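# Pour granules from round-bottom flask into the vial

## Task

Transfer the granules out of the round-bottom flask and into the vial. A small leftover in the flask or funnel is acceptable, but no granule may end up spilled. Finish with the flask upright, seated in its cork ring, and the vial upright in its stand. The ring, the stand and the tray must not be moved. Dropping the glass flask more than a few centimetres may break it, which counts as failure.

## Robot and tools

Robot: two six-joint UR-type arms, left_arm and right_arm, each with a Robotiq 140 mm two-finger gripper. Each arm sits on its own carriage, left_rail and right_rail, on a single track lying along y at x = 0. left_rail is always the one at larger y. An arm's base is at x = 0, y = its carriage's position_m, z = 0.04 m, and faces +x.

Scene frame (all reported positions): fixed to the table, table top z = 0, +z up, +x the direction the arms face, +y to their left, y = 0 mid-track. The table edge is at x = 0.17 m. Camera left/right does not match arm names.

execute_actions: takes "actions", a list holding one action (an empty list only reports state), and optional "cameras" (names from cam_high, cam_flask, cam_tray, cam_vial, cam_left_wrist, cam_right_wrist; omitted or ["all"] gives all, [] none). An action may contain "rows", "steps", "until", "left_rail", "right_rail".
- rows: 1 to 15 rows, each lasting one control step of 1/30 s. Every row has 18 numbers in [-1, 1], always for both arms: left_arm shoulder pan, shoulder lift, elbow, wrist 1, wrist 2, wrist 3, gripper position, force_limit, speed; then the same nine for right_arm.
- The six joint numbers are offsets, not poses: each is measured from the arm's Joint targets as they stood when the action began (every row counts from that same start, not from the previous row). Scale: 1.0 = 1.326 rad for pan and lift, 1.989 rad for elbow and the three wrists. Stated joint ranges: pan, lift, wrists -6.283 to 6.283 rad; elbow -3.142 to 3.142. Asking more than 0.010 rad beyond a range gets the call refused; "joint sent to its limit" means it was clipped at the end. Zeros mean hold the targets.
- Gripper numbers are absolute commands, not offsets. position: +1 fully open (140 mm), about -0.8 pads touch, -1 closes until blocked. force_limit: about 14 N at -1, 60 N at 0, 107 N at +1. speed: about 30 mm/s at -1, 140 at 0, 250 at +1. A 0 is a real command, so to leave a gripper unchanged repeat its previous three values.
- steps: 1 to 450 (default 15), no fewer than the row count. After the last row the arms keep heading to that row's targets. Targets move at most 1.88 rad/s (pan, lift) or 2.83 rad/s (others), may lead the measured angle by only 0.383 / 0.575 rad, and are scaled back if they would put the gripper over 100 mm from where it is; big moves therefore need several calls. Check Joint targets afterwards.
- until: ends the action early when all conditions hold; it reads only left_rail/right_rail fields, e.g. {"right_rail": {"position_status": ["!=", "moving"]}}, or {"all": {"status": "ended"}} / {"any": {"status": "ended"}}. Numbers need a comparison (=, !=, <, <=, >, >=).
- left_rail / right_rail: position_m is an absolute place on the track in metres (left_rail -0.8 to 1.5, right_rail -1.5 to 0.8); speed_m_s 0.01 to 1; acceleration_factor 0.1 to 1 (acceleration 0.75 m/s2 times it); or {"stop": true}. Any out-of-range value refuses the whole call. Keep carriages at least 0.78 m apart. Rows never move a carriage, but an arm's targets ride along with it, so let the carriage arrive (within 0.3 mm) before aiming the gripper or ending the scene.

Results: per gripper end_effector_position (m, the point between closed pads), end_effector_quat_wxyz, velocities (m/s, rad/s); Joint positions, Joint velocities and Joint targets as one block per arm: rail (m), then the six joints (rad); Joint torques (drive output incl. own weight, positive toward larger angle); Wrist force / Wrist torque in the gripper's own axes plus the largest-force reading since last shown; object_status 0 moving, 1 blocked while opening, 2 blocked while closing (a grip), 3 reached target or pads met; position_measured in counts, 3 open to 230 closed; carriage position_m, position_status (moving, done, contact_stop, time_out, stopped, stopped_with_arm, stopped_for_other_arm, stopped_for_other_carriage) and position_answer (taken / not_taken). "joint command not followed" means the clearance check altered targets.

Gripper geometry: fingers point along gripper +z and close along its y. Fingertips extend about 33 mm past end_effector_position when closed and 9 mm when open, and move about 24 mm further out while closing. A camera block sticks out about 9 cm toward gripper +x. Fingers can fold: grip parts near the fingertips, not deep at the palm, and do not jab tips into surfaces. Confirm a grip by object_status 2; to grip harder raise force_limit and switch position between -1 and -0.98.

Other tools: zoom_image(camera, region [x0, y0, x1, y1] in pixels, at most 504 x 504; images are 896x504). zero_wrist_force(arm) tares that wrist sensor. read_manual(section "licences") only returns licence text. finished_scene(scene) must be called twice in separate replies: the first asks for a check, the second ends the scene irreversibly.

Avoid: dropping or tipping the flask (glass breaks from a few cm), spilling granules, knocking anything off the work area, moving the ring, stand or tray, arms touching each other, and hard pushes. A joint torque past its limit (pan/lift 287, elbow 130, wrists 46.9 N m, held weight included) or about 150 N of outside force stops that arm for 10 s. Long stretched or loaded holds heat motors; MOTOR HOT appears at 70 °C and brakes engage at 85 °C. Move smoothly and release objects only when they are still.

Each tool is called after "Emit:" as name(argument=value, ...), one argument or row to a line, values as JSON.

## Session

I'll start by reading the robot state and all camera views.

Emit:
execute_actions(
  actions=[],
)

Scene clock: 0.00 s.
left_arm: end_effector_position=(+0.6290, +1.2544, +0.1760) position_measured=3 object_status=3 end_effector_quat_wxyz=(+0.000, +0.000, +1.000, +0.000) end_effector_velocity=(+0.000, +0.000, +0.000) end_effector_angular_velocity=(+0.000, +0.000, +0.000) | right_arm: end_effector_position=(+0.6290, -0.8684, +0.1760) position_measured=3 object_status=3 end_effector_quat_wxyz=(+0.000, +0.000, +1.000, +0.000) end_effector_velocity=(+0.000, +0.000, -0.001) end_effector_angular_velocity=(+0.000, +0.001, -0.001)
Joint positions: left_arm=[1.254 -0.281 -1.556 2.144 -2.158 -1.571 -0.281] | right_arm=[-0.868 -0.281 -1.556 2.144 -2.158 -1.571 -0.281]
Joint velocities: left_arm=[0 -0.001 0 0 0 0 0] | right_arm=[0 0 0.001 0 0 0 0.001]
Joint torques (N m): no reading
Wrist force (N): no reading
Wrist torque (N m): no reading
Wrist force, peak (N): no reading
Joint targets: left_arm=[1.254 -0.281 -1.556 2.144 -2.158 -1.571 -0.280] | right_arm=[-0.868 -0.280 -1.556 2.144 -2.158 -1.571 -0.280]
Tool commands: left_gripper/position=+1.0 left_gripper/force_limit=+1.0 left_gripper/speed=+1.0 right_gripper/position=+1.0 right_gripper/force_limit=+1.0 right_gripper/speed=+1.0
left_rail: position_m=1.254 position_status=done
right_rail: position_m=-0.868 position_status=done

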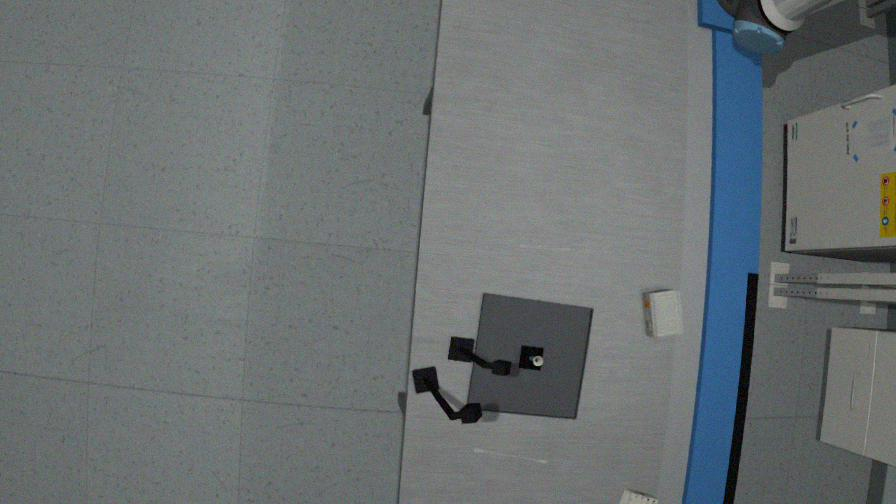

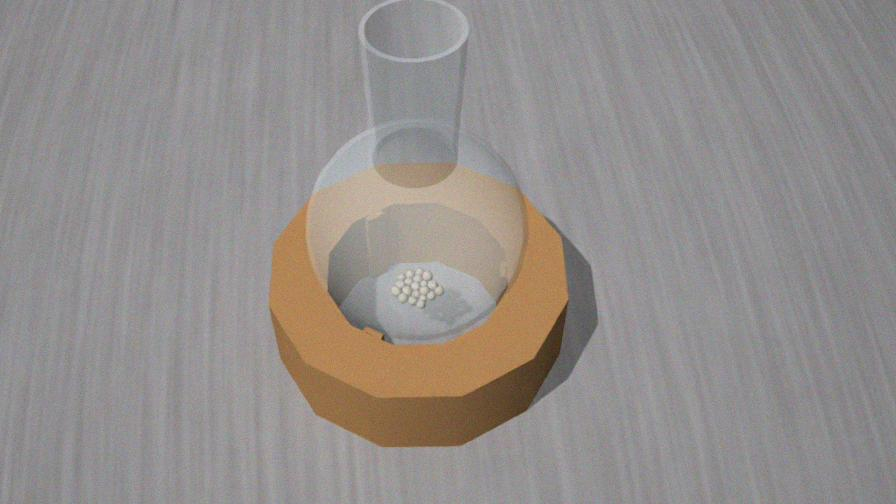

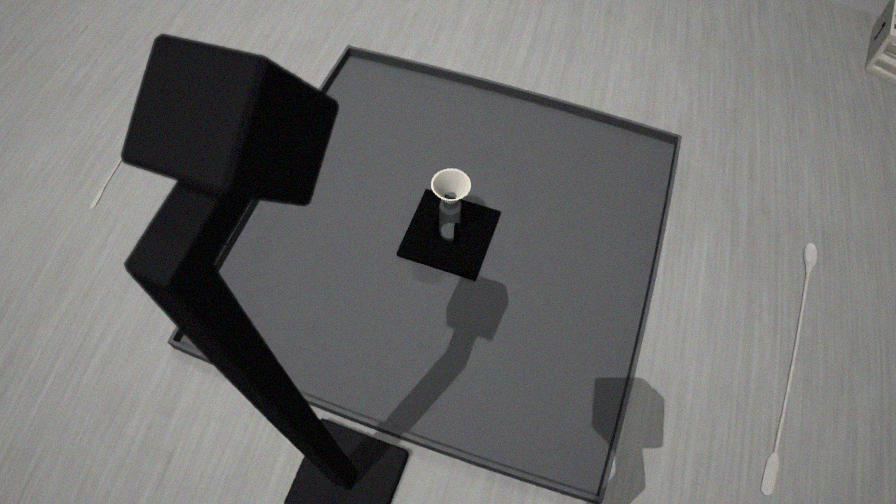

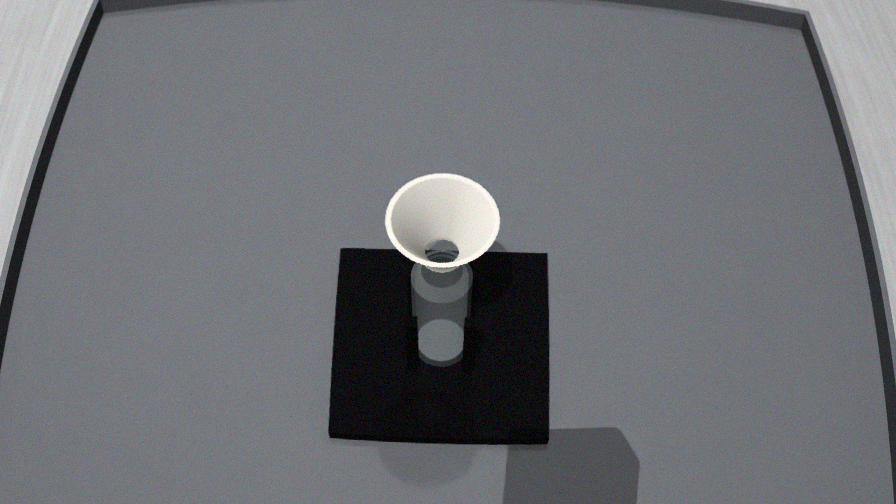

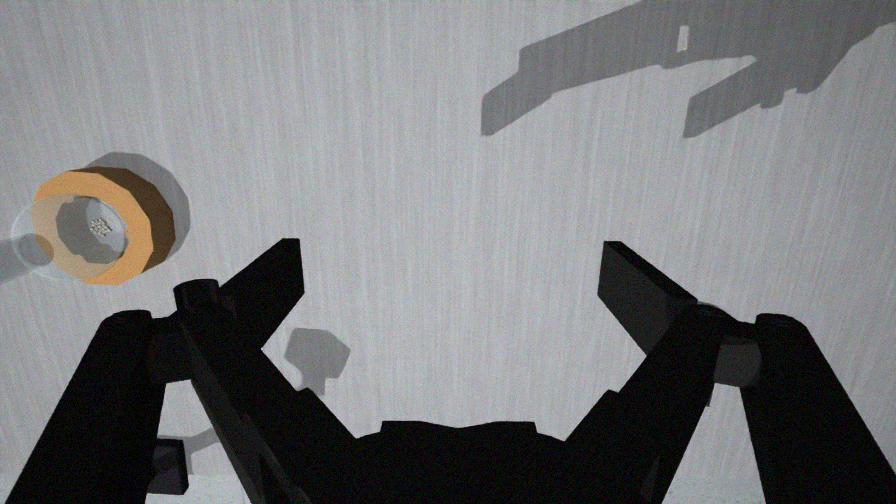

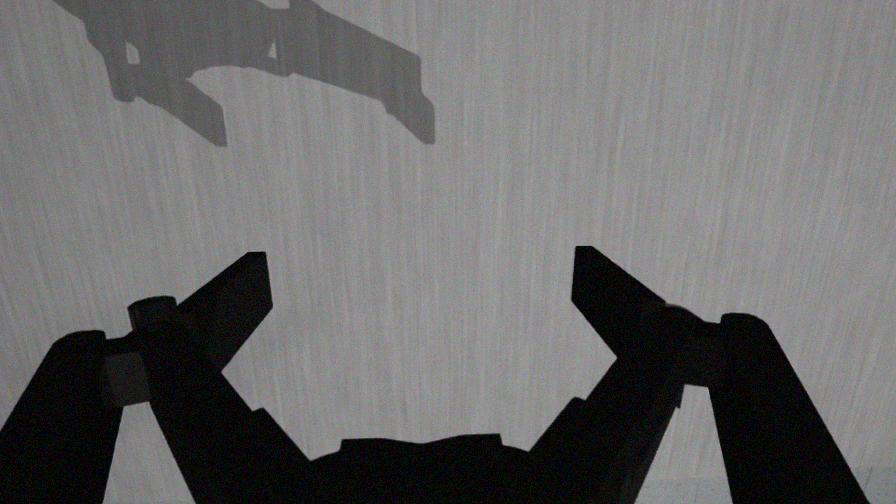

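Emit:
zoom_image(
  camera="cam_high",
  region=[392, 252, 896, 504],
)

Emit:
zoom_image(
  camera="cam_high",
  region=[392, 0, 896, 252],
)

Emit:
zoom_image(
  camera="cam_flask",
  region=[196, 0, 700, 504],
)

Emit:
zoom_image(
  camera="cam_vial",
  region=[290, 140, 610, 460],
)

Emit:
zoom_image(
  camera="cam_tray",
  region=[150, 20, 700, 504],
)

Emit:
zoom_image(
  camera="cam_left_wrist",
  region=[0, 100, 300, 400],
)

Scaled by 1.000.

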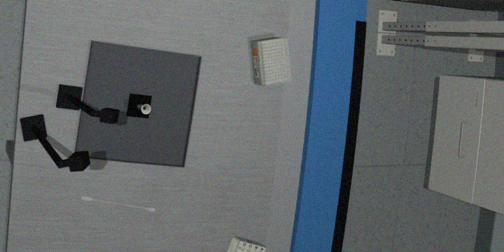

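Scaled by 1.000.

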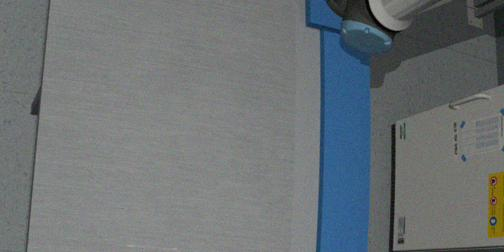

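Scaled by 1.000.

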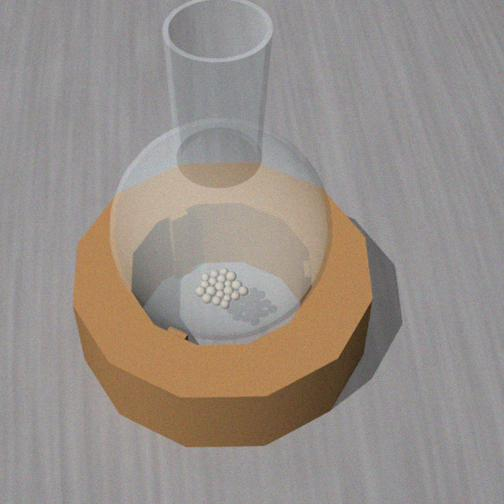

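Scaled by 1.575 from the camera's 896x504 image, which has a finer 1280x720 frame.

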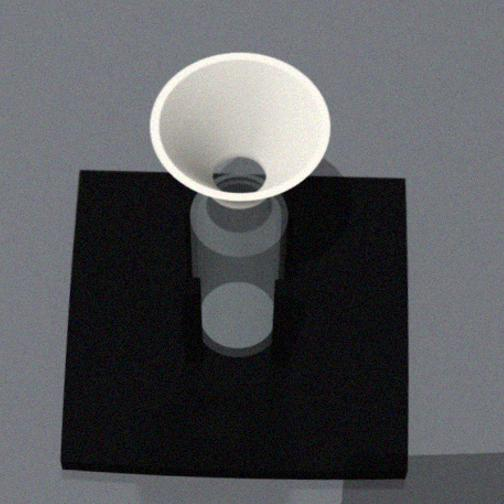

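Region (150, 20, 700, 504) is 550x484 pixels. A region can be at most 504 by 504 pixels.

Scaled by 1.680 from the camera's 896x504 image, which has a finer 1280x720 frame.

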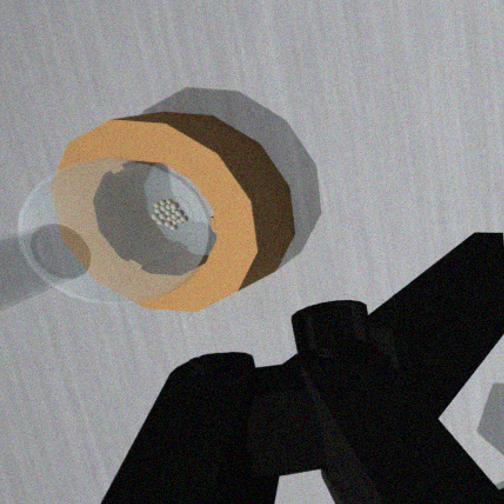

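Emit:
zoom_image(
  camera="cam_high",
  region=[680, 0, 896, 120],
)

Emit:
zoom_image(
  camera="cam_high",
  region=[396, 280, 620, 430],
)

Emit:
zoom_image(
  camera="cam_tray",
  region=[100, 0, 460, 300],
)

Emit:
zoom_image(
  camera="cam_tray",
  region=[380, 140, 540, 300],
)

Emit:
zoom_image(
  camera="cam_flask",
  region=[250, 0, 590, 450],
)

Scaled by 2.333 from the camera's 896x504 image, which has a finer 1280x720 frame.

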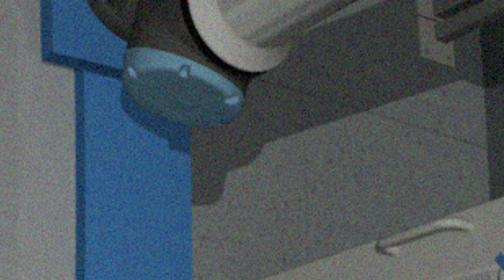

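Scaled by 2.250 from the camera's 896x504 image, which has a finer 1280x720 frame.

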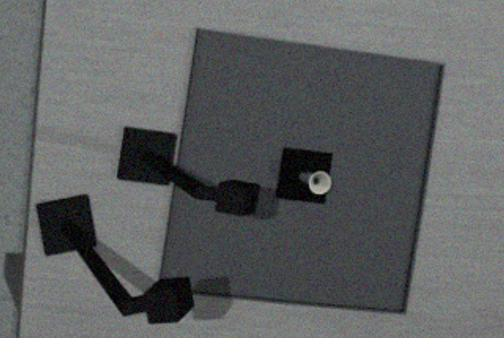

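Scaled by 1.400 from the camera's 896x504 image, which has a finer 1280x720 frame.

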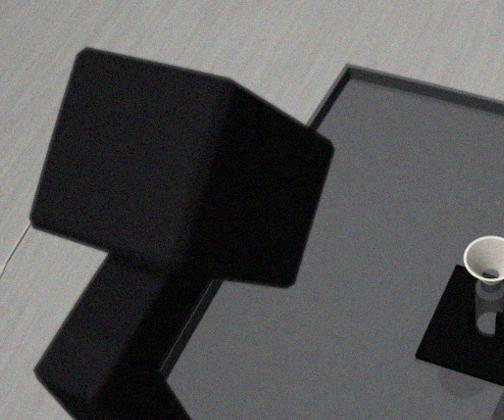

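Scaled by 3.150 from the camera's 896x504 image, which has a finer 1280x720 frame.

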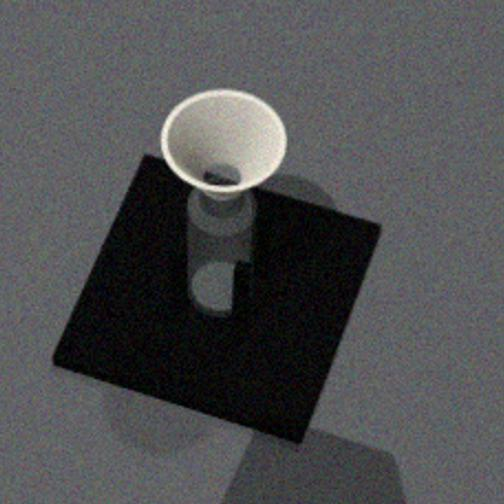

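Scaled by 1.120 from the camera's 896x504 image, which has a finer 1280x720 frame.

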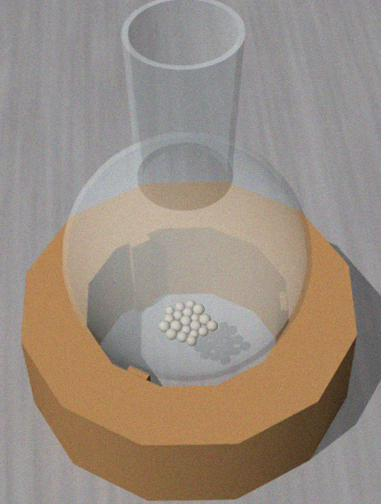

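Emit:
zoom_image(
  camera="cam_left_wrist",
  region=[160, 200, 360, 400],
)

Emit:
zoom_image(
  camera="cam_left_wrist",
  region=[560, 200, 760, 400],
)

Emit:
zoom_image(
  camera="cam_left_wrist",
  region=[120, 380, 360, 504],
)

Scaled by 2.520 from the camera's 896x504 image, which has a finer 1280x720 frame.

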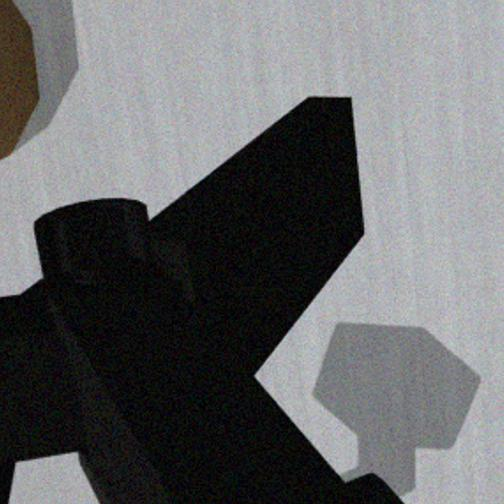

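Scaled by 2.520 from the camera's 896x504 image, which has a finer 1280x720 frame.

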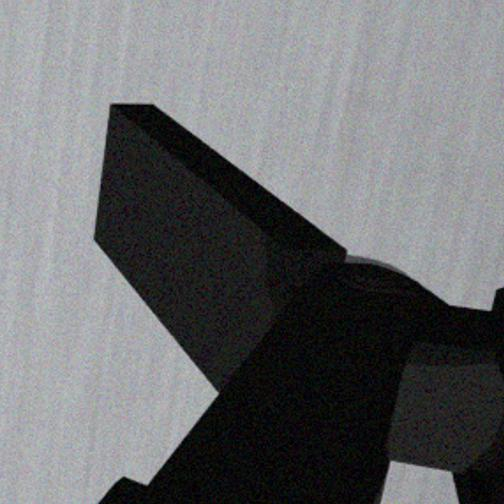

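Scaled by 2.100 from the camera's 896x504 image, which has a finer 1280x720 frame.

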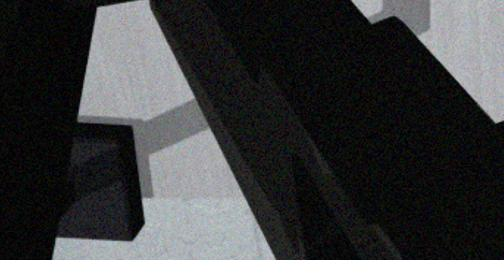

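Emit:
zoom_image(
  camera="cam_left_wrist",
  region=[0, 140, 200, 310],
)

Scaled by 2.520 from the camera's 896x504 image, which has a finer 1280x720 frame.

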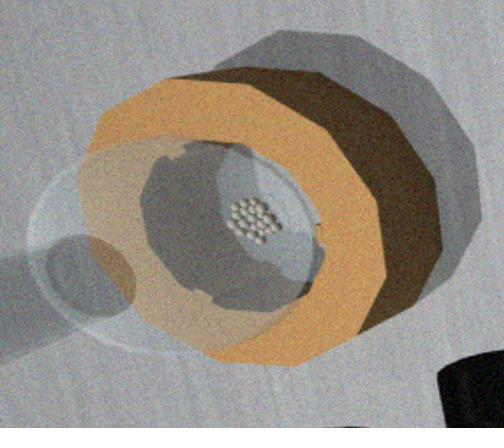

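Emit:
execute_actions(
  actions=[
    {"left_rail": {"position_m": 0.802, "acceleration_factor": 0.8}, "rows": [[0.004, 0, 0.002, 0.009, 0.028, 0.003, 1, 1, 1, 0, 0, 0, 0, 0, 0, 1, 1, 1], [0.012, 0, 0.007, 0.029, 0.092, 0.009, 1, 1, 1, 0, 0, 0, 0, 0, 0, 1, 1, 1], [0.024, 0, 0.015, 0.058, 0.184, 0.017, 1, 1, 1, 0, 0, 0, 0, 0, 0, 1, 1, 1], [0.038, 0, 0.023, 0.092, 0.291, 0.027, 1, 1, 1, 0, 0, 0, 0, 0, 0, 1, 1, 1], [0.054, 0, 0.033, 0.128, 0.408, 0.038, 1, 1, 1, 0, 0, 0, 0, 0, 0, 1, 1, 1], [0.1275, 0, 0.0784, 0.3057, 0.9708, 0.0905, 1, 1, 1, 0, 0, 0, 0, 0, 0, 1, 1, 1]], "steps": 60},
  ],
  cameras=["cam_left_wrist"],
)

Scene clock: 122.30 s.
left_arm: end_effector_position=(+0.6501, +1.2253, +0.4502) position_measured=3 object_status=3 end_effector_quat_wxyz=(-0.130, +0.309, +0.527, +0.781) end_effector_velocity=(+0.000, +0.000, +0.000) end_effector_angular_velocity=(+0.002, +0.001, -0.002) | right_arm: end_effector_position=(+0.6290, -0.8684, +0.1760) position_measured=3 object_status=3 end_effector_quat_wxyz=(+0.000, +0.000, +1.000, +0.000) end_effector_velocity=(-0.001, +0.001, -0.001) end_effector_angular_velocity=(+0.001, +0.003, +0.001)
Joint positions: left_arm=[0.802 -0.111 -1.556 2.3 -1.55 0.359 -0.101] | right_arm=[-0.868 -0.281 -1.556 2.144 -2.158 -1.571 -0.281]
Joint velocities: left_arm=[0 0 0 0.001 0 0.003 -0.001] | right_arm=[0 0.001 0.001 0.001 0.002 0 0]
Joint torques (N m): left_arm=[11.88 -41.61 -24.36 -1.98 4.58 3.39] | right_arm=[-0.42 -45.02 -40.08 -4.54 0.14 -0.11]
Wrist force (N): left_arm=[-1.2 -0.4 0.6] | right_arm=[-0.1 0.4 0.6]
Wrist torque (N m): left_arm=[0.08 0.11 -0.09] | right_arm=[0.09 0.02 0.01]
Wrist force, peak (N): left_arm=[-2.0 -4.2 -3.3] | right_arm=[-0.4 0.3 0.9]
Joint targets: left_arm=[0.802 -0.111 -1.556 2.300 -1.550 0.360 -0.101] | right_arm=[-0.868 -0.280 -1.556 2.144 -2.158 -1.571 -0.280]
left_rail: position_m=0.802 position_status=done
right_rail: position_m=-0.868 position_status=done
Images, in order (width x height): cam_left_wrist 896x504.

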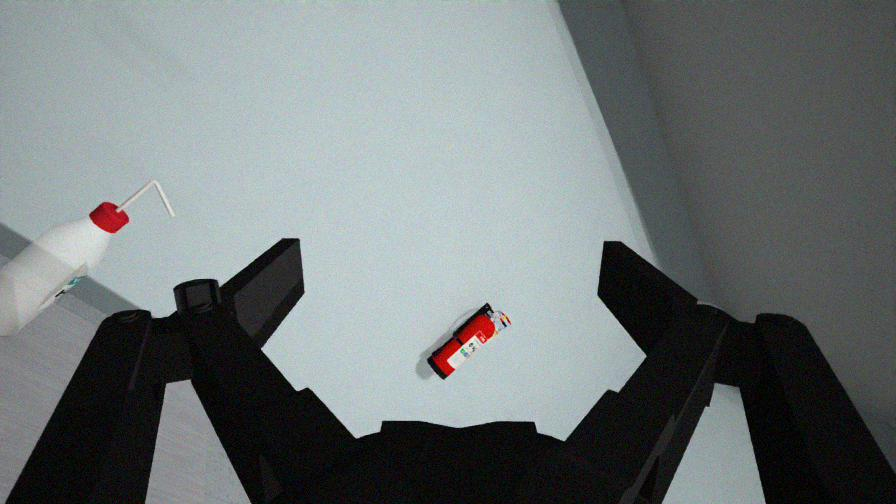

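Emit:
execute_actions(
  actions=[
    {"rows": [[0.003, 0.002, 0.006, 0.007, 0.022, 0.002, 1, 1, 1, 0, 0, 0, 0, 0, 0, 1, 1, 1], [0.01, 0.006, 0.02, 0.024, 0.074, 0.006, 1, 1, 1, 0, 0, 0, 0, 0, 0, 1, 1, 1], [0.02, 0.012, 0.04, 0.048, 0.146, 0.012, 1, 1, 1, 0, 0, 0, 0, 0, 0, 1, 1, 1], [0.032, 0.02, 0.064, 0.077, 0.232, 0.019, 1, 1, 1, 0, 0, 0, 0, 0, 0, 1, 1, 1], [0.045, 0.028, 0.09, 0.108, 0.325, 0.027, 1, 1, 1, 0, 0, 0, 0, 0, 0, 1, 1, 1], [0.0837, 0.052, 0.1688, 0.2018, 0.6088, 0.0508, 1, 1, 1, 0, 0, 0, 0, 0, 0, 1, 1, 1]], "steps": 30},
  ],
  cameras=["cam_left_wrist", "cam_flask"],
)

Scene clock: 757.13 s.
left_arm: end_effector_position=(+0.6264, +0.9761, +0.1907) position_measured=3 object_status=3 end_effector_quat_wxyz=(+0.000, +0.707, +0.000, +0.708) end_effector_velocity=(+0.000, -0.001, +0.000) end_effector_angular_velocity=(+0.000, +0.001, -0.004) | right_arm: end_effector_position=(+0.6290, -0.8684, +0.1760) position_measured=3 object_status=3 end_effector_quat_wxyz=(+0.000, +0.000, +1.000, +0.000) end_effector_velocity=(+0.001, +0.001, +0.001) end_effector_angular_velocity=(-0.001, -0.002, +0.002)
Joint positions: left_arm=[0.802 -0.001 -1.487 2.635 -1.149 1.57 0] | right_arm=[-0.868 -0.281 -1.556 2.144 -2.158 -1.571 -0.28]
Joint velocities: left_arm=[0 0.001 0 0 0.001 0.005 0] | right_arm=[0 0.002 0 -0.001 -0.001 0 0]
Joint torques (N m): left_arm=[14.68 -15.99 -8.51 -1.1 2.28 3.34] | right_arm=[2.49 -45.62 -40.43 -4.36 0.64 0.73]
Wrist force (N): left_arm=[-1.4 -0.6 0.9] | right_arm=[0.0 0.2 0.5]
Wrist torque (N m): left_arm=[0.09 0.25 -0.07] | right_arm=[0.04 0.00 0.00]
Wrist force, peak (N): left_arm=[0.5 6.1 3.9] | right_arm=[-0.2 0.4 0.9]
Joint targets: left_arm=[0.802 0.000 -1.487 2.635 -1.149 1.570 0.000] | right_arm=[-0.868 -0.280 -1.556 2.144 -2.158 -1.571 -0.280]
left_rail: position_m=0.802 position_status=done
right_rail: position_m=-0.868 position_status=done
Images, in order (width x height): cam_flask 896x504, cam_left_wrist 896x504.

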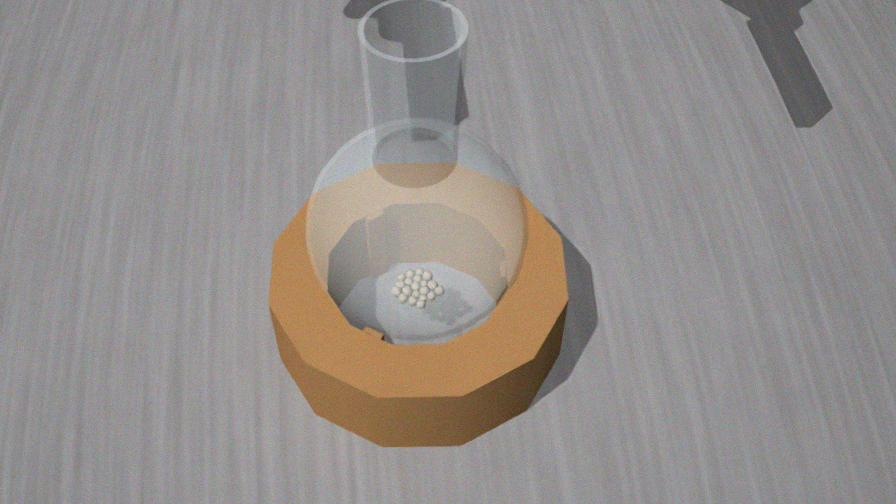

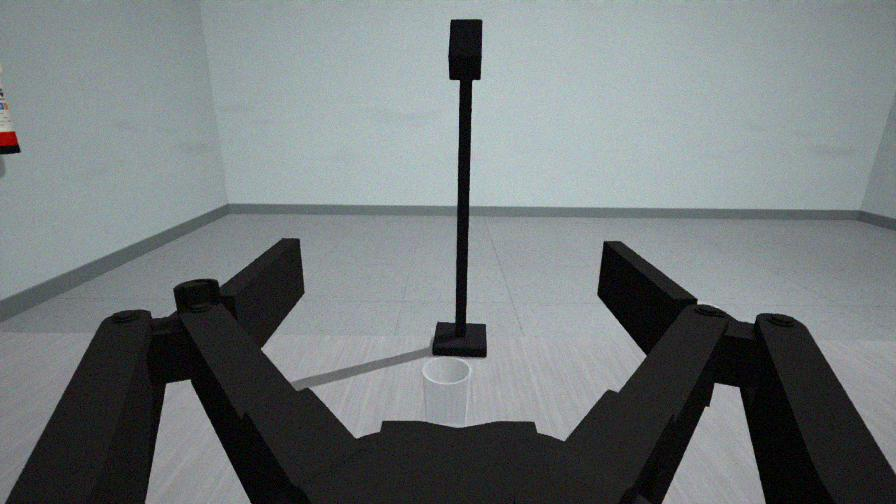

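Emit:
zoom_image(
  camera="cam_left_wrist",
  region=[360, 320, 540, 440],
)

Emit:
zoom_image(
  camera="cam_left_wrist",
  region=[280, 220, 460, 340],
)

Emit:
zoom_image(
  camera="cam_left_wrist",
  region=[560, 220, 740, 340],
)

Scaled by 2.800 from the camera's 896x504 image, which has a finer 1280x720 frame.

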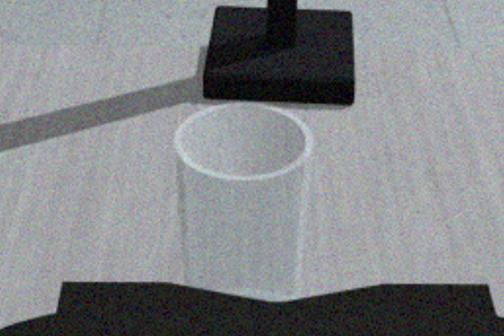

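Scaled by 2.800 from the camera's 896x504 image, which has a finer 1280x720 frame.

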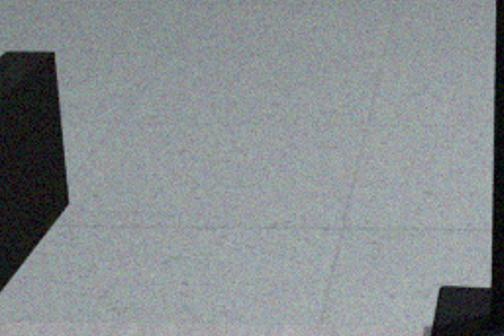

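Scaled by 2.800 from the camera's 896x504 image, which has a finer 1280x720 frame.

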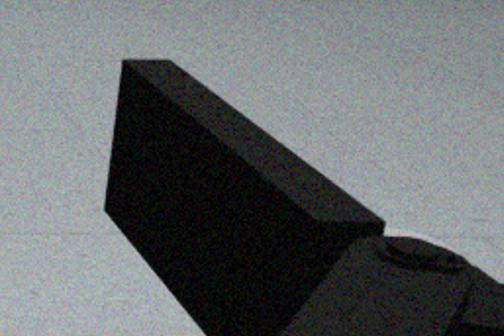

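Emit:
execute_actions(
  actions=[
    {"left_rail": {"position_m": 0.804}, "rows": [[0, 0.0006, 0, -0.0004, 0, 0, 1, 1, 1, 0, 0, 0, 0, 0, 0, 1, 1, 1], [0, 0.0044, 0.0002, -0.0031, 0, 0, 1, 1, 1, 0, 0, 0, 0, 0, 0, 1, 1, 1], [0, 0.0132, 0.0006, -0.0094, 0, 0, 1, 1, 1, 0, 0, 0, 0, 0, 0, 1, 1, 1], [0, 0.0277, 0.0013, -0.0197, 0, 0, 1, 1, 1, 0, 0, 0, 0, 0, 0, 1, 1, 1], [0, 0.0477, 0.0022, -0.0339, 0, 0, 1, 1, 1, 0, 0, 0, 0, 0, 0, 1, 1, 1], [0, 0.0721, 0.0034, -0.0513, 0, 0, 1, 1, 1, 0, 0, 0, 0, 0, 0, 1, 1, 1], [0, 0.0994, 0.0046, -0.0707, 0, 0, 1, 1, 1, 0, 0, 0, 0, 0, 0, 1, 1, 1], [0, 0.1278, 0.006, -0.0909, 0, 0, 1, 1, 1, 0, 0, 0, 0, 0, 0, 1, 1, 1], [0, 0.1551, 0.0072, -0.1103, 0, 0, 1, 1, 1, 0, 0, 0, 0, 0, 0, 1, 1, 1], [0, 0.1795, 0.0084, -0.1277, 0, 0, 1, 1, 1, 0, 0, 0, 0, 0, 0, 1, 1, 1], [0, 0.1995, 0.0093, -0.1419, 0, 0, 1, 1, 1, 0, 0, 0, 0, 0, 0, 1, 1, 1], [0, 0.214, 0.01, -0.1522, 0, 0, 1, 1, 1, 0, 0, 0, 0, 0, 0, 1, 1, 1], [0, 0.2228, 0.0104, -0.1585, 0, 0, 1, 1, 1, 0, 0, 0, 0, 0, 0, 1, 1, 1], [0, 0.2266, 0.0106, -0.1612, 0, 0, 1, 1, 1, 0, 0, 0, 0, 0, 0, 1, 1, 1], [0, 0.2272, 0.0106, -0.1616, 0, 0, 1, 1, 1, 0, 0, 0, 0, 0, 0, 1, 1, 1]], "steps": 20},
  ],
  cameras=["cam_left_wrist", "cam_flask"],
)

Scene clock: 831.63 s.
left_arm: end_effector_position=(+0.6279, +0.9780, +0.1003) position_measured=3 object_status=3 end_effector_quat_wxyz=(+0.000, +0.707, +0.000, +0.707) end_effector_velocity=(+0.000, +0.000, -0.001) end_effector_angular_velocity=(+0.000, +0.001, +0.000) | right_arm: end_effector_position=(+0.6290, -0.8684, +0.1760) position_measured=3 object_status=3 end_effector_quat_wxyz=(+0.000, +0.000, +1.000, +0.000) end_effector_velocity=(+0.000, -0.001, +0.001) end_effector_angular_velocity=(-0.001, -0.001, +0.000)
Joint positions: left_arm=[0.804 0 -1.187 2.656 -1.47 1.57 0] | right_arm=[-0.868 -0.281 -1.556 2.144 -2.158 -1.571 -0.281]
Joint velocities: left_arm=[0 0 0.004 0.001 -0.004 0 0] | right_arm=[0 0 -0.001 -0.001 0 -0.001 0]
Joint torques (N m): left_arm=[5.92 -29.29 5.75 -4.4 2.4 3.18] | right_arm=[1.25 -41.99 -40.24 -4.66 0.43 0.54]
Wrist force (N): left_arm=[-1.7 -0.8 0.7] | right_arm=[-0.1 0.1 0.9]
Wrist torque (N m): left_arm=[0.02 0.29 -0.08] | right_arm=[0.01 0.03 0.01]
Wrist force, peak (N): left_arm=[-3.8 -0.5 0.7] | right_arm=[0.3 0.6 1.0]
Joint targets: left_arm=[0.804 0.000 -1.186 2.656 -1.470 1.570 0.000] | right_arm=[-0.868 -0.280 -1.556 2.144 -2.158 -1.571 -0.280]
left_rail: position_m=0.804 position_status=done
right_rail: position_m=-0.868 position_status=done
Images, in order (width x height): cam_flask 896x504, cam_left_wrist 896x504.

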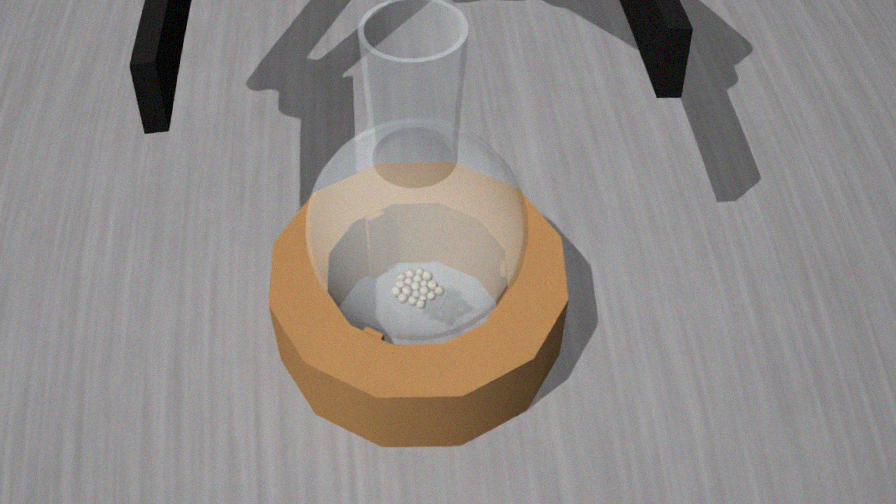

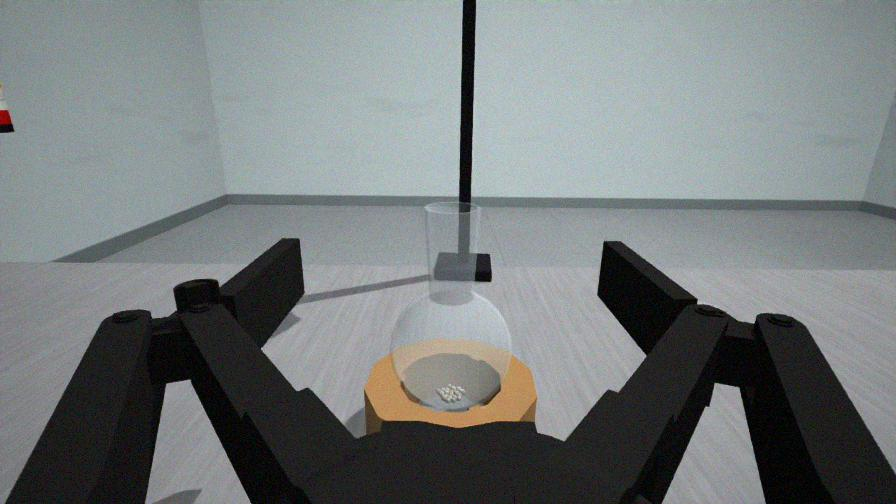

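Emit:
zoom_image(
  camera="cam_left_wrist",
  region=[360, 180, 560, 440],
)

Emit:
zoom_image(
  camera="cam_flask",
  region=[300, 0, 540, 240],
)

Scaled by 1.938 from the camera's 896x504 image, which has a finer 1280x720 frame.

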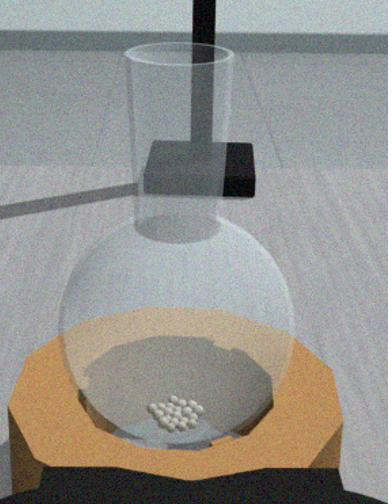

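Scaled by 2.100 from the camera's 896x504 image, which has a finer 1280x720 frame.

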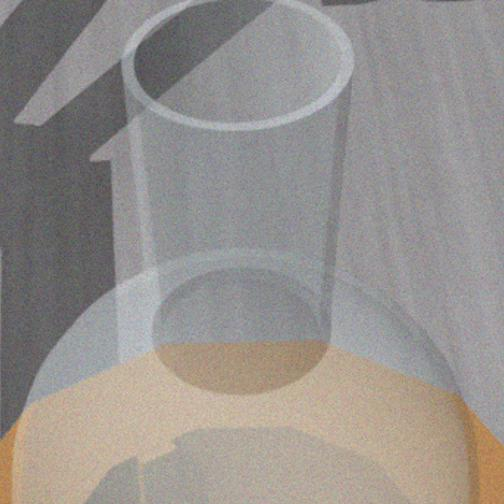

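I'll read the current state before continuing.

Emit:
execute_actions(
  actions=[],
  cameras=["cam_left_wrist", "cam_flask"],
)

Scene clock: 890.53 s.
left_arm: end_effector_position=(+0.6279, +0.9780, +0.1002) position_measured=3 object_status=3 end_effector_quat_wxyz=(+0.000, +0.707, +0.000, +0.707) end_effector_velocity=(+0.001, +0.000, +0.000) end_effector_angular_velocity=(+0.001, -0.001, -0.001) | right_arm: end_effector_position=(+0.6290, -0.8684, +0.1760) position_measured=3 object_status=3 end_effector_quat_wxyz=(+0.000, +0.000, +1.000, +0.000) end_effector_velocity=(+0.000, +0.000, +0.001) end_effector_angular_velocity=(-0.001, -0.001, +0.000)
Joint positions: left_arm=[0.804 0 -1.186 2.656 -1.47 1.57 0] | right_arm=[-0.868 -0.281 -1.556 2.144 -2.158 -1.571 -0.28]
Joint velocities: left_arm=[0 0 0 -0.001 0 0.001 0.001] | right_arm=[0 0 0 -0.001 0 0 0]
Joint torques (N m): left_arm=[-6.85 -31.83 -3.37 -4.32 2.03 3.15] | right_arm=[1.63 -43.51 -40.29 -4.56 0.43 0.82]
Wrist force (N): left_arm=[-1.5 -0.9 0.3] | right_arm=[-0.1 0.1 0.7]
Wrist torque (N m): left_arm=[-0.01 0.24 -0.08] | right_arm=[0.02 0.03 0.00]
Wrist force, peak (N): left_arm=[-2.0 -0.7 0.9] | right_arm=[0.0 0.3 1.0]
Joint targets: left_arm=[0.804 0.000 -1.186 2.656 -1.470 1.570 0.000] | right_arm=[-0.868 -0.280 -1.556 2.144 -2.158 -1.571 -0.280]
Tool commands: left_gripper/position=+1.0 left_gripper/force_limit=+1.0 left_gripper/speed=+1.0 right_gripper/position=+1.0 right_gripper/force_limit=+1.0 right_gripper/speed=+1.0
left_rail: position_m=0.804 position_status=done
right_rail: position_m=-0.868 position_status=done
Images, in order (width x height): cam_flask 896x504, cam_left_wrist 896x504.

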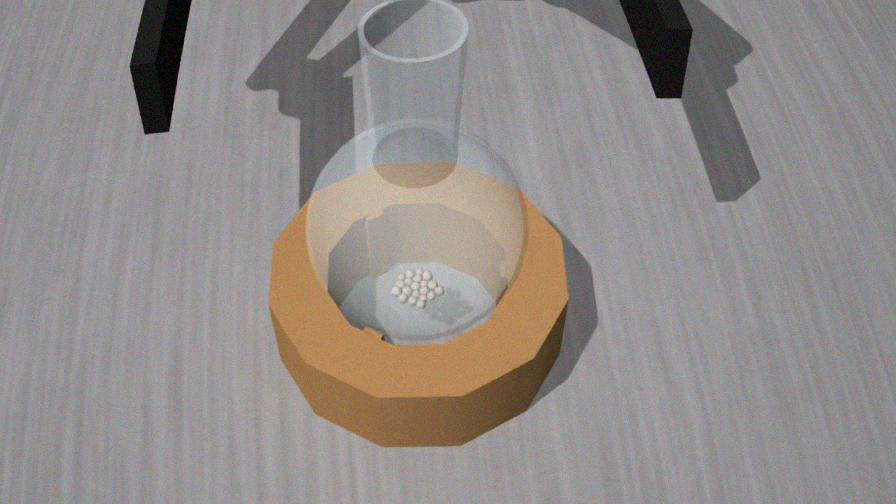

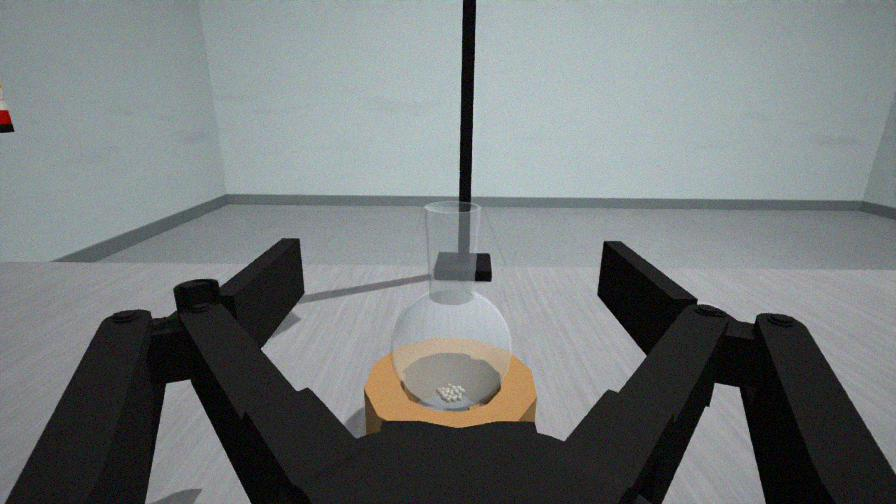

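Emit:
zoom_image(
  camera="cam_left_wrist",
  region=[200, 180, 704, 464],
)

Scaled by 1.000.

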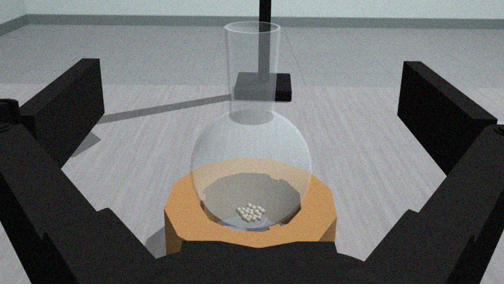

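Emit:
zoom_image(
  camera="cam_left_wrist",
  region=[280, 190, 630, 387],
)

Emit:
zoom_image(
  camera="cam_left_wrist",
  region=[390, 195, 510, 262],
)

Scaled by 1.440 from the camera's 896x504 image, which has a finer 1280x720 frame.

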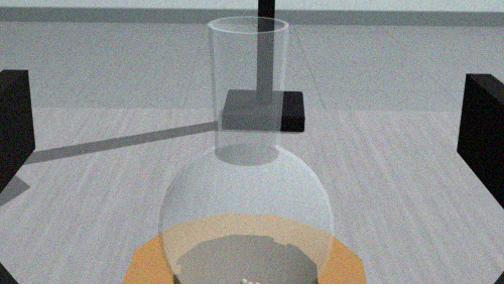

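Scaled by 4.200 from the camera's 896x504 image, which has a finer 1280x720 frame.

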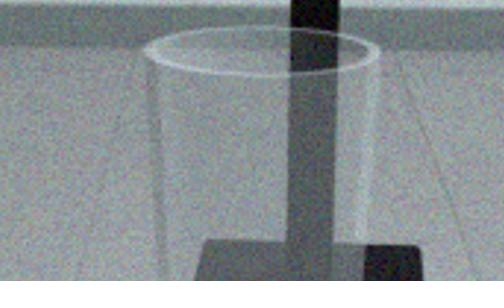

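Emit:
execute_actions(
  actions=[
    {"rows": [[0,0.0006,0,-0.0004,0,0,-0.15,-0.4,0,0,0,0,0,0,0,1,1,1],[0,0.0020,0,-0.0014,0,0,-0.15,-0.4,0,0,0,0,0,0,0,1,1,1],[0,0.0040,0,-0.0027,0,0,-0.15,-0.4,0,0,0,0,0,0,0,1,1,1],[0,0.0061,0,-0.0041,0,0,-0.15,-0.4,0,0,0,0,0,0,0,1,1,1],[0,0.0075,0,-0.0050,0,0,-0.15,-0.4,0,0,0,0,0,0,0,1,1,1],[0,0.0081,0,-0.0054,0,0,-0.15,-0.4,0,0,0,0,0,0,0,1,1,1]], "steps": 25},
  ],
  cameras=["cam_flask", "cam_left_wrist"],
)

Scene clock: 943.93 s.
left_arm: end_effector_position=(+0.6279, +0.9780, +0.0971) position_measured=148 object_status=3 end_effector_quat_wxyz=(+0.000, +0.707, +0.000, +0.707) end_effector_velocity=(+0.000, +0.000, +0.000) end_effector_angular_velocity=(+0.001, +0.000, -0.001) | right_arm: end_effector_position=(+0.6290, -0.8684, +0.1760) position_measured=3 object_status=3 end_effector_quat_wxyz=(+0.000, +0.000, +1.000, +0.000) end_effector_velocity=(+0.000, +0.000, +0.000) end_effector_angular_velocity=(+0.000, +0.001, +0.001)
Joint positions: left_arm=[0.804 0 -1.176 2.656 -1.481 1.57 0] | right_arm=[-0.868 -0.281 -1.556 2.144 -2.158 -1.571 -0.281]
Joint velocities: left_arm=[0 -0.001 0 0 0 0 0.001] | right_arm=[0 0 0 0 0 0 0]
Joint torques (N m): left_arm=[-9.27 -30.94 -14.59 -5.17 1.67 3.05] | right_arm=[0.88 -45.2 -40.27 -4.3 0.44 1.13]
Wrist force (N): left_arm=[-1.4 -1.1 0.6] | right_arm=[-0.4 0.2 0.5]
Wrist torque (N m): left_arm=[-0.05 0.17 -0.09] | right_arm=[0.05 0.11 0.00]
Wrist force, peak (N): left_arm=[-2.0 -1.1 0.4] | right_arm=[0.1 0.4 0.8]
Joint targets: left_arm=[0.804 0.000 -1.176 2.656 -1.481 1.570 0.000] | right_arm=[-0.868 -0.280 -1.556 2.144 -2.158 -1.571 -0.280]
left_rail: position_m=0.804 position_status=done
right_rail: position_m=-0.868 position_status=done
Images, in order (width x height): cam_flask 896x504, cam_left_wrist 896x504.

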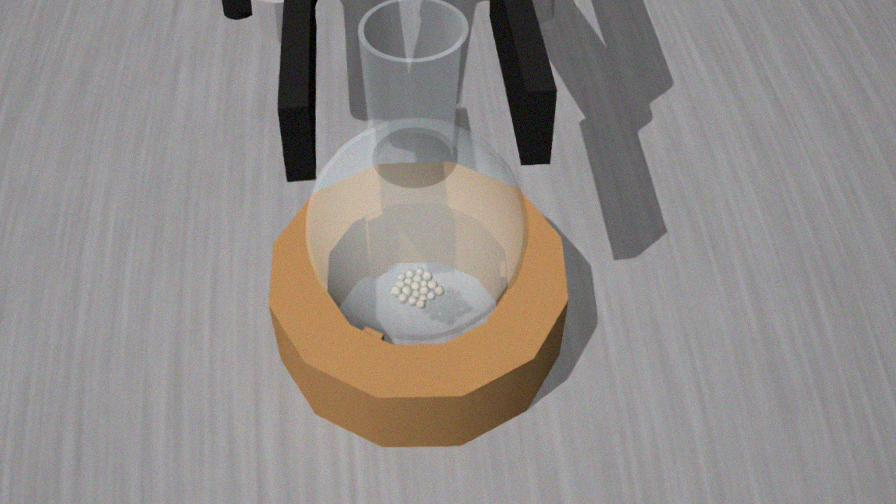

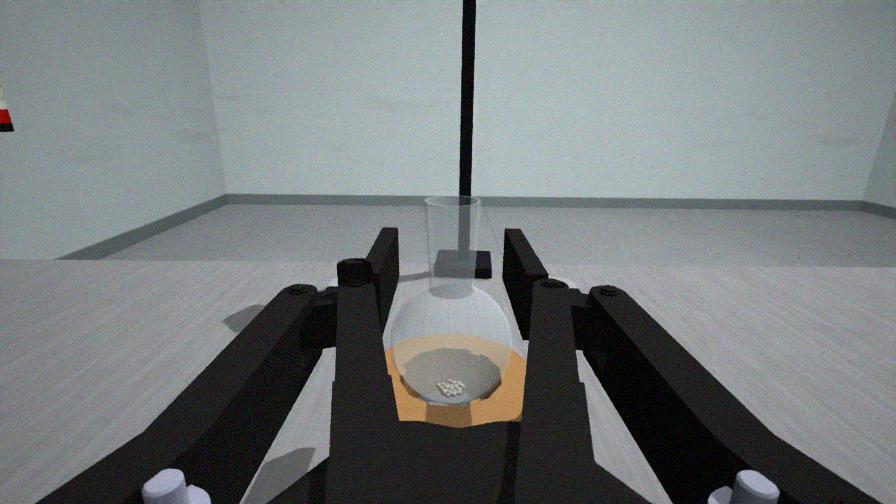

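Emit:
zoom_image(
  camera="cam_left_wrist",
  region=[360, 190, 560, 303],
)

Emit:
zoom_image(
  camera="cam_flask",
  region=[240, 0, 600, 202],
)

Scaled by 2.520 from the camera's 896x504 image, which has a finer 1280x720 frame.

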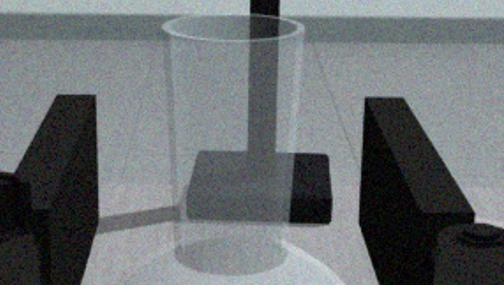

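Scaled by 1.400 from the camera's 896x504 image, which has a finer 1280x720 frame.

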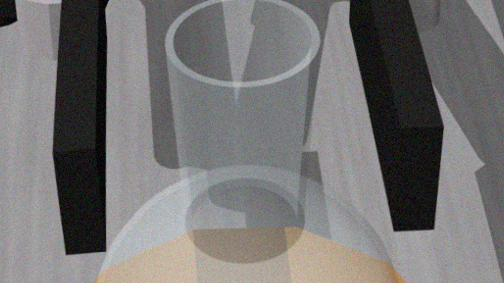

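Emit:
execute_actions(
  actions=[
    {"left_rail": {"position_m": 0.8033, "acceleration_factor": 0.4}, "steps": 30, "until": {"left_rail": {"position_status": ["!=", "moving"]}}},
  ],
  cameras=["cam_left_wrist"],
)

Scene clock: 964.83 s.
left_arm: end_effector_position=(+0.6279, +0.9773, +0.0971) position_measured=148 object_status=3 end_effector_quat_wxyz=(+0.000, +0.707, +0.000, +0.707) end_effector_velocity=(+0.000, +0.000, +0.000) end_effector_angular_velocity=(+0.000, +0.000, +0.000) | right_arm: end_effector_position=(+0.6290, -0.8684, +0.1760) position_measured=3 object_status=3 end_effector_quat_wxyz=(+0.000, +0.000, +1.000, +0.000) end_effector_velocity=(+0.001, +0.001, +0.001) end_effector_angular_velocity=(+0.001, -0.002, +0.002)
Joint positions: left_arm=[0.803 0 -1.176 2.656 -1.481 1.57 0] | right_arm=[-0.868 -0.281 -1.556 2.144 -2.158 -1.571 -0.281]
Joint velocities: left_arm=[0 0 0 0.001 0 0 0] | right_arm=[0 0.001 0 0 -0.001 0.002 0]
Joint torques (N m): left_arm=[-8.17 -32.15 -15.77 -4.03 0.32 2.83] | right_arm=[1.87 -43.58 -41.47 -4.2 0.19 0.6]
Wrist force (N): left_arm=[-1.5 -0.8 0.4] | right_arm=[0.1 -0.2 0.8]
Wrist torque (N m): left_arm=[0.01 0.17 -0.08] | right_arm=[-0.05 -0.01 0.01]
Wrist force, peak (N): left_arm=[-2.0 -0.9 0.9] | right_arm=[-0.3 0.6 0.7]
Joint targets: left_arm=[0.803 0.000 -1.176 2.656 -1.481 1.570 0.000] | right_arm=[-0.868 -0.280 -1.556 2.144 -2.158 -1.571 -0.280]
Tool commands: left_gripper/position=-0.15 left_gripper/force_limit=-0.4 left_gripper/speed=+0.0 right_gripper/position=+1.0 right_gripper/force_limit=+1.0 right_gripper/speed=+1.0
left_rail: position_m=0.803 position_status=done
right_rail: position_m=-0.868 position_status=done
Images, in order (width x height): cam_left_wrist 896x504.

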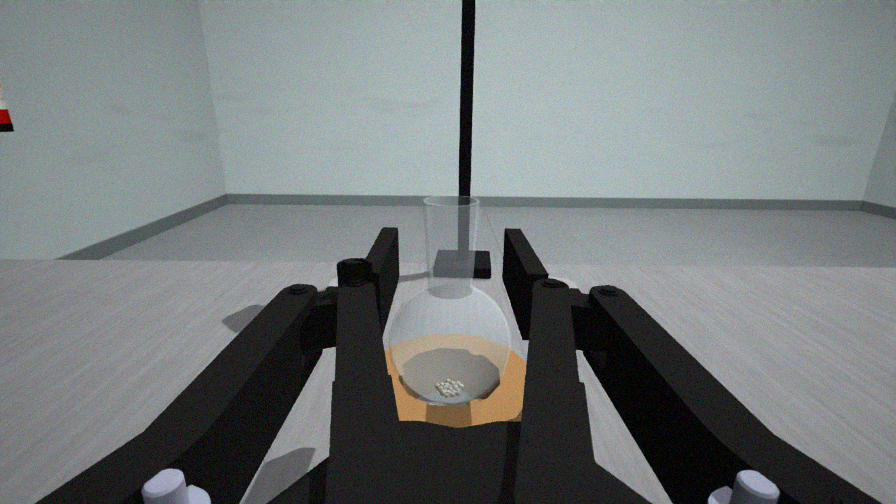

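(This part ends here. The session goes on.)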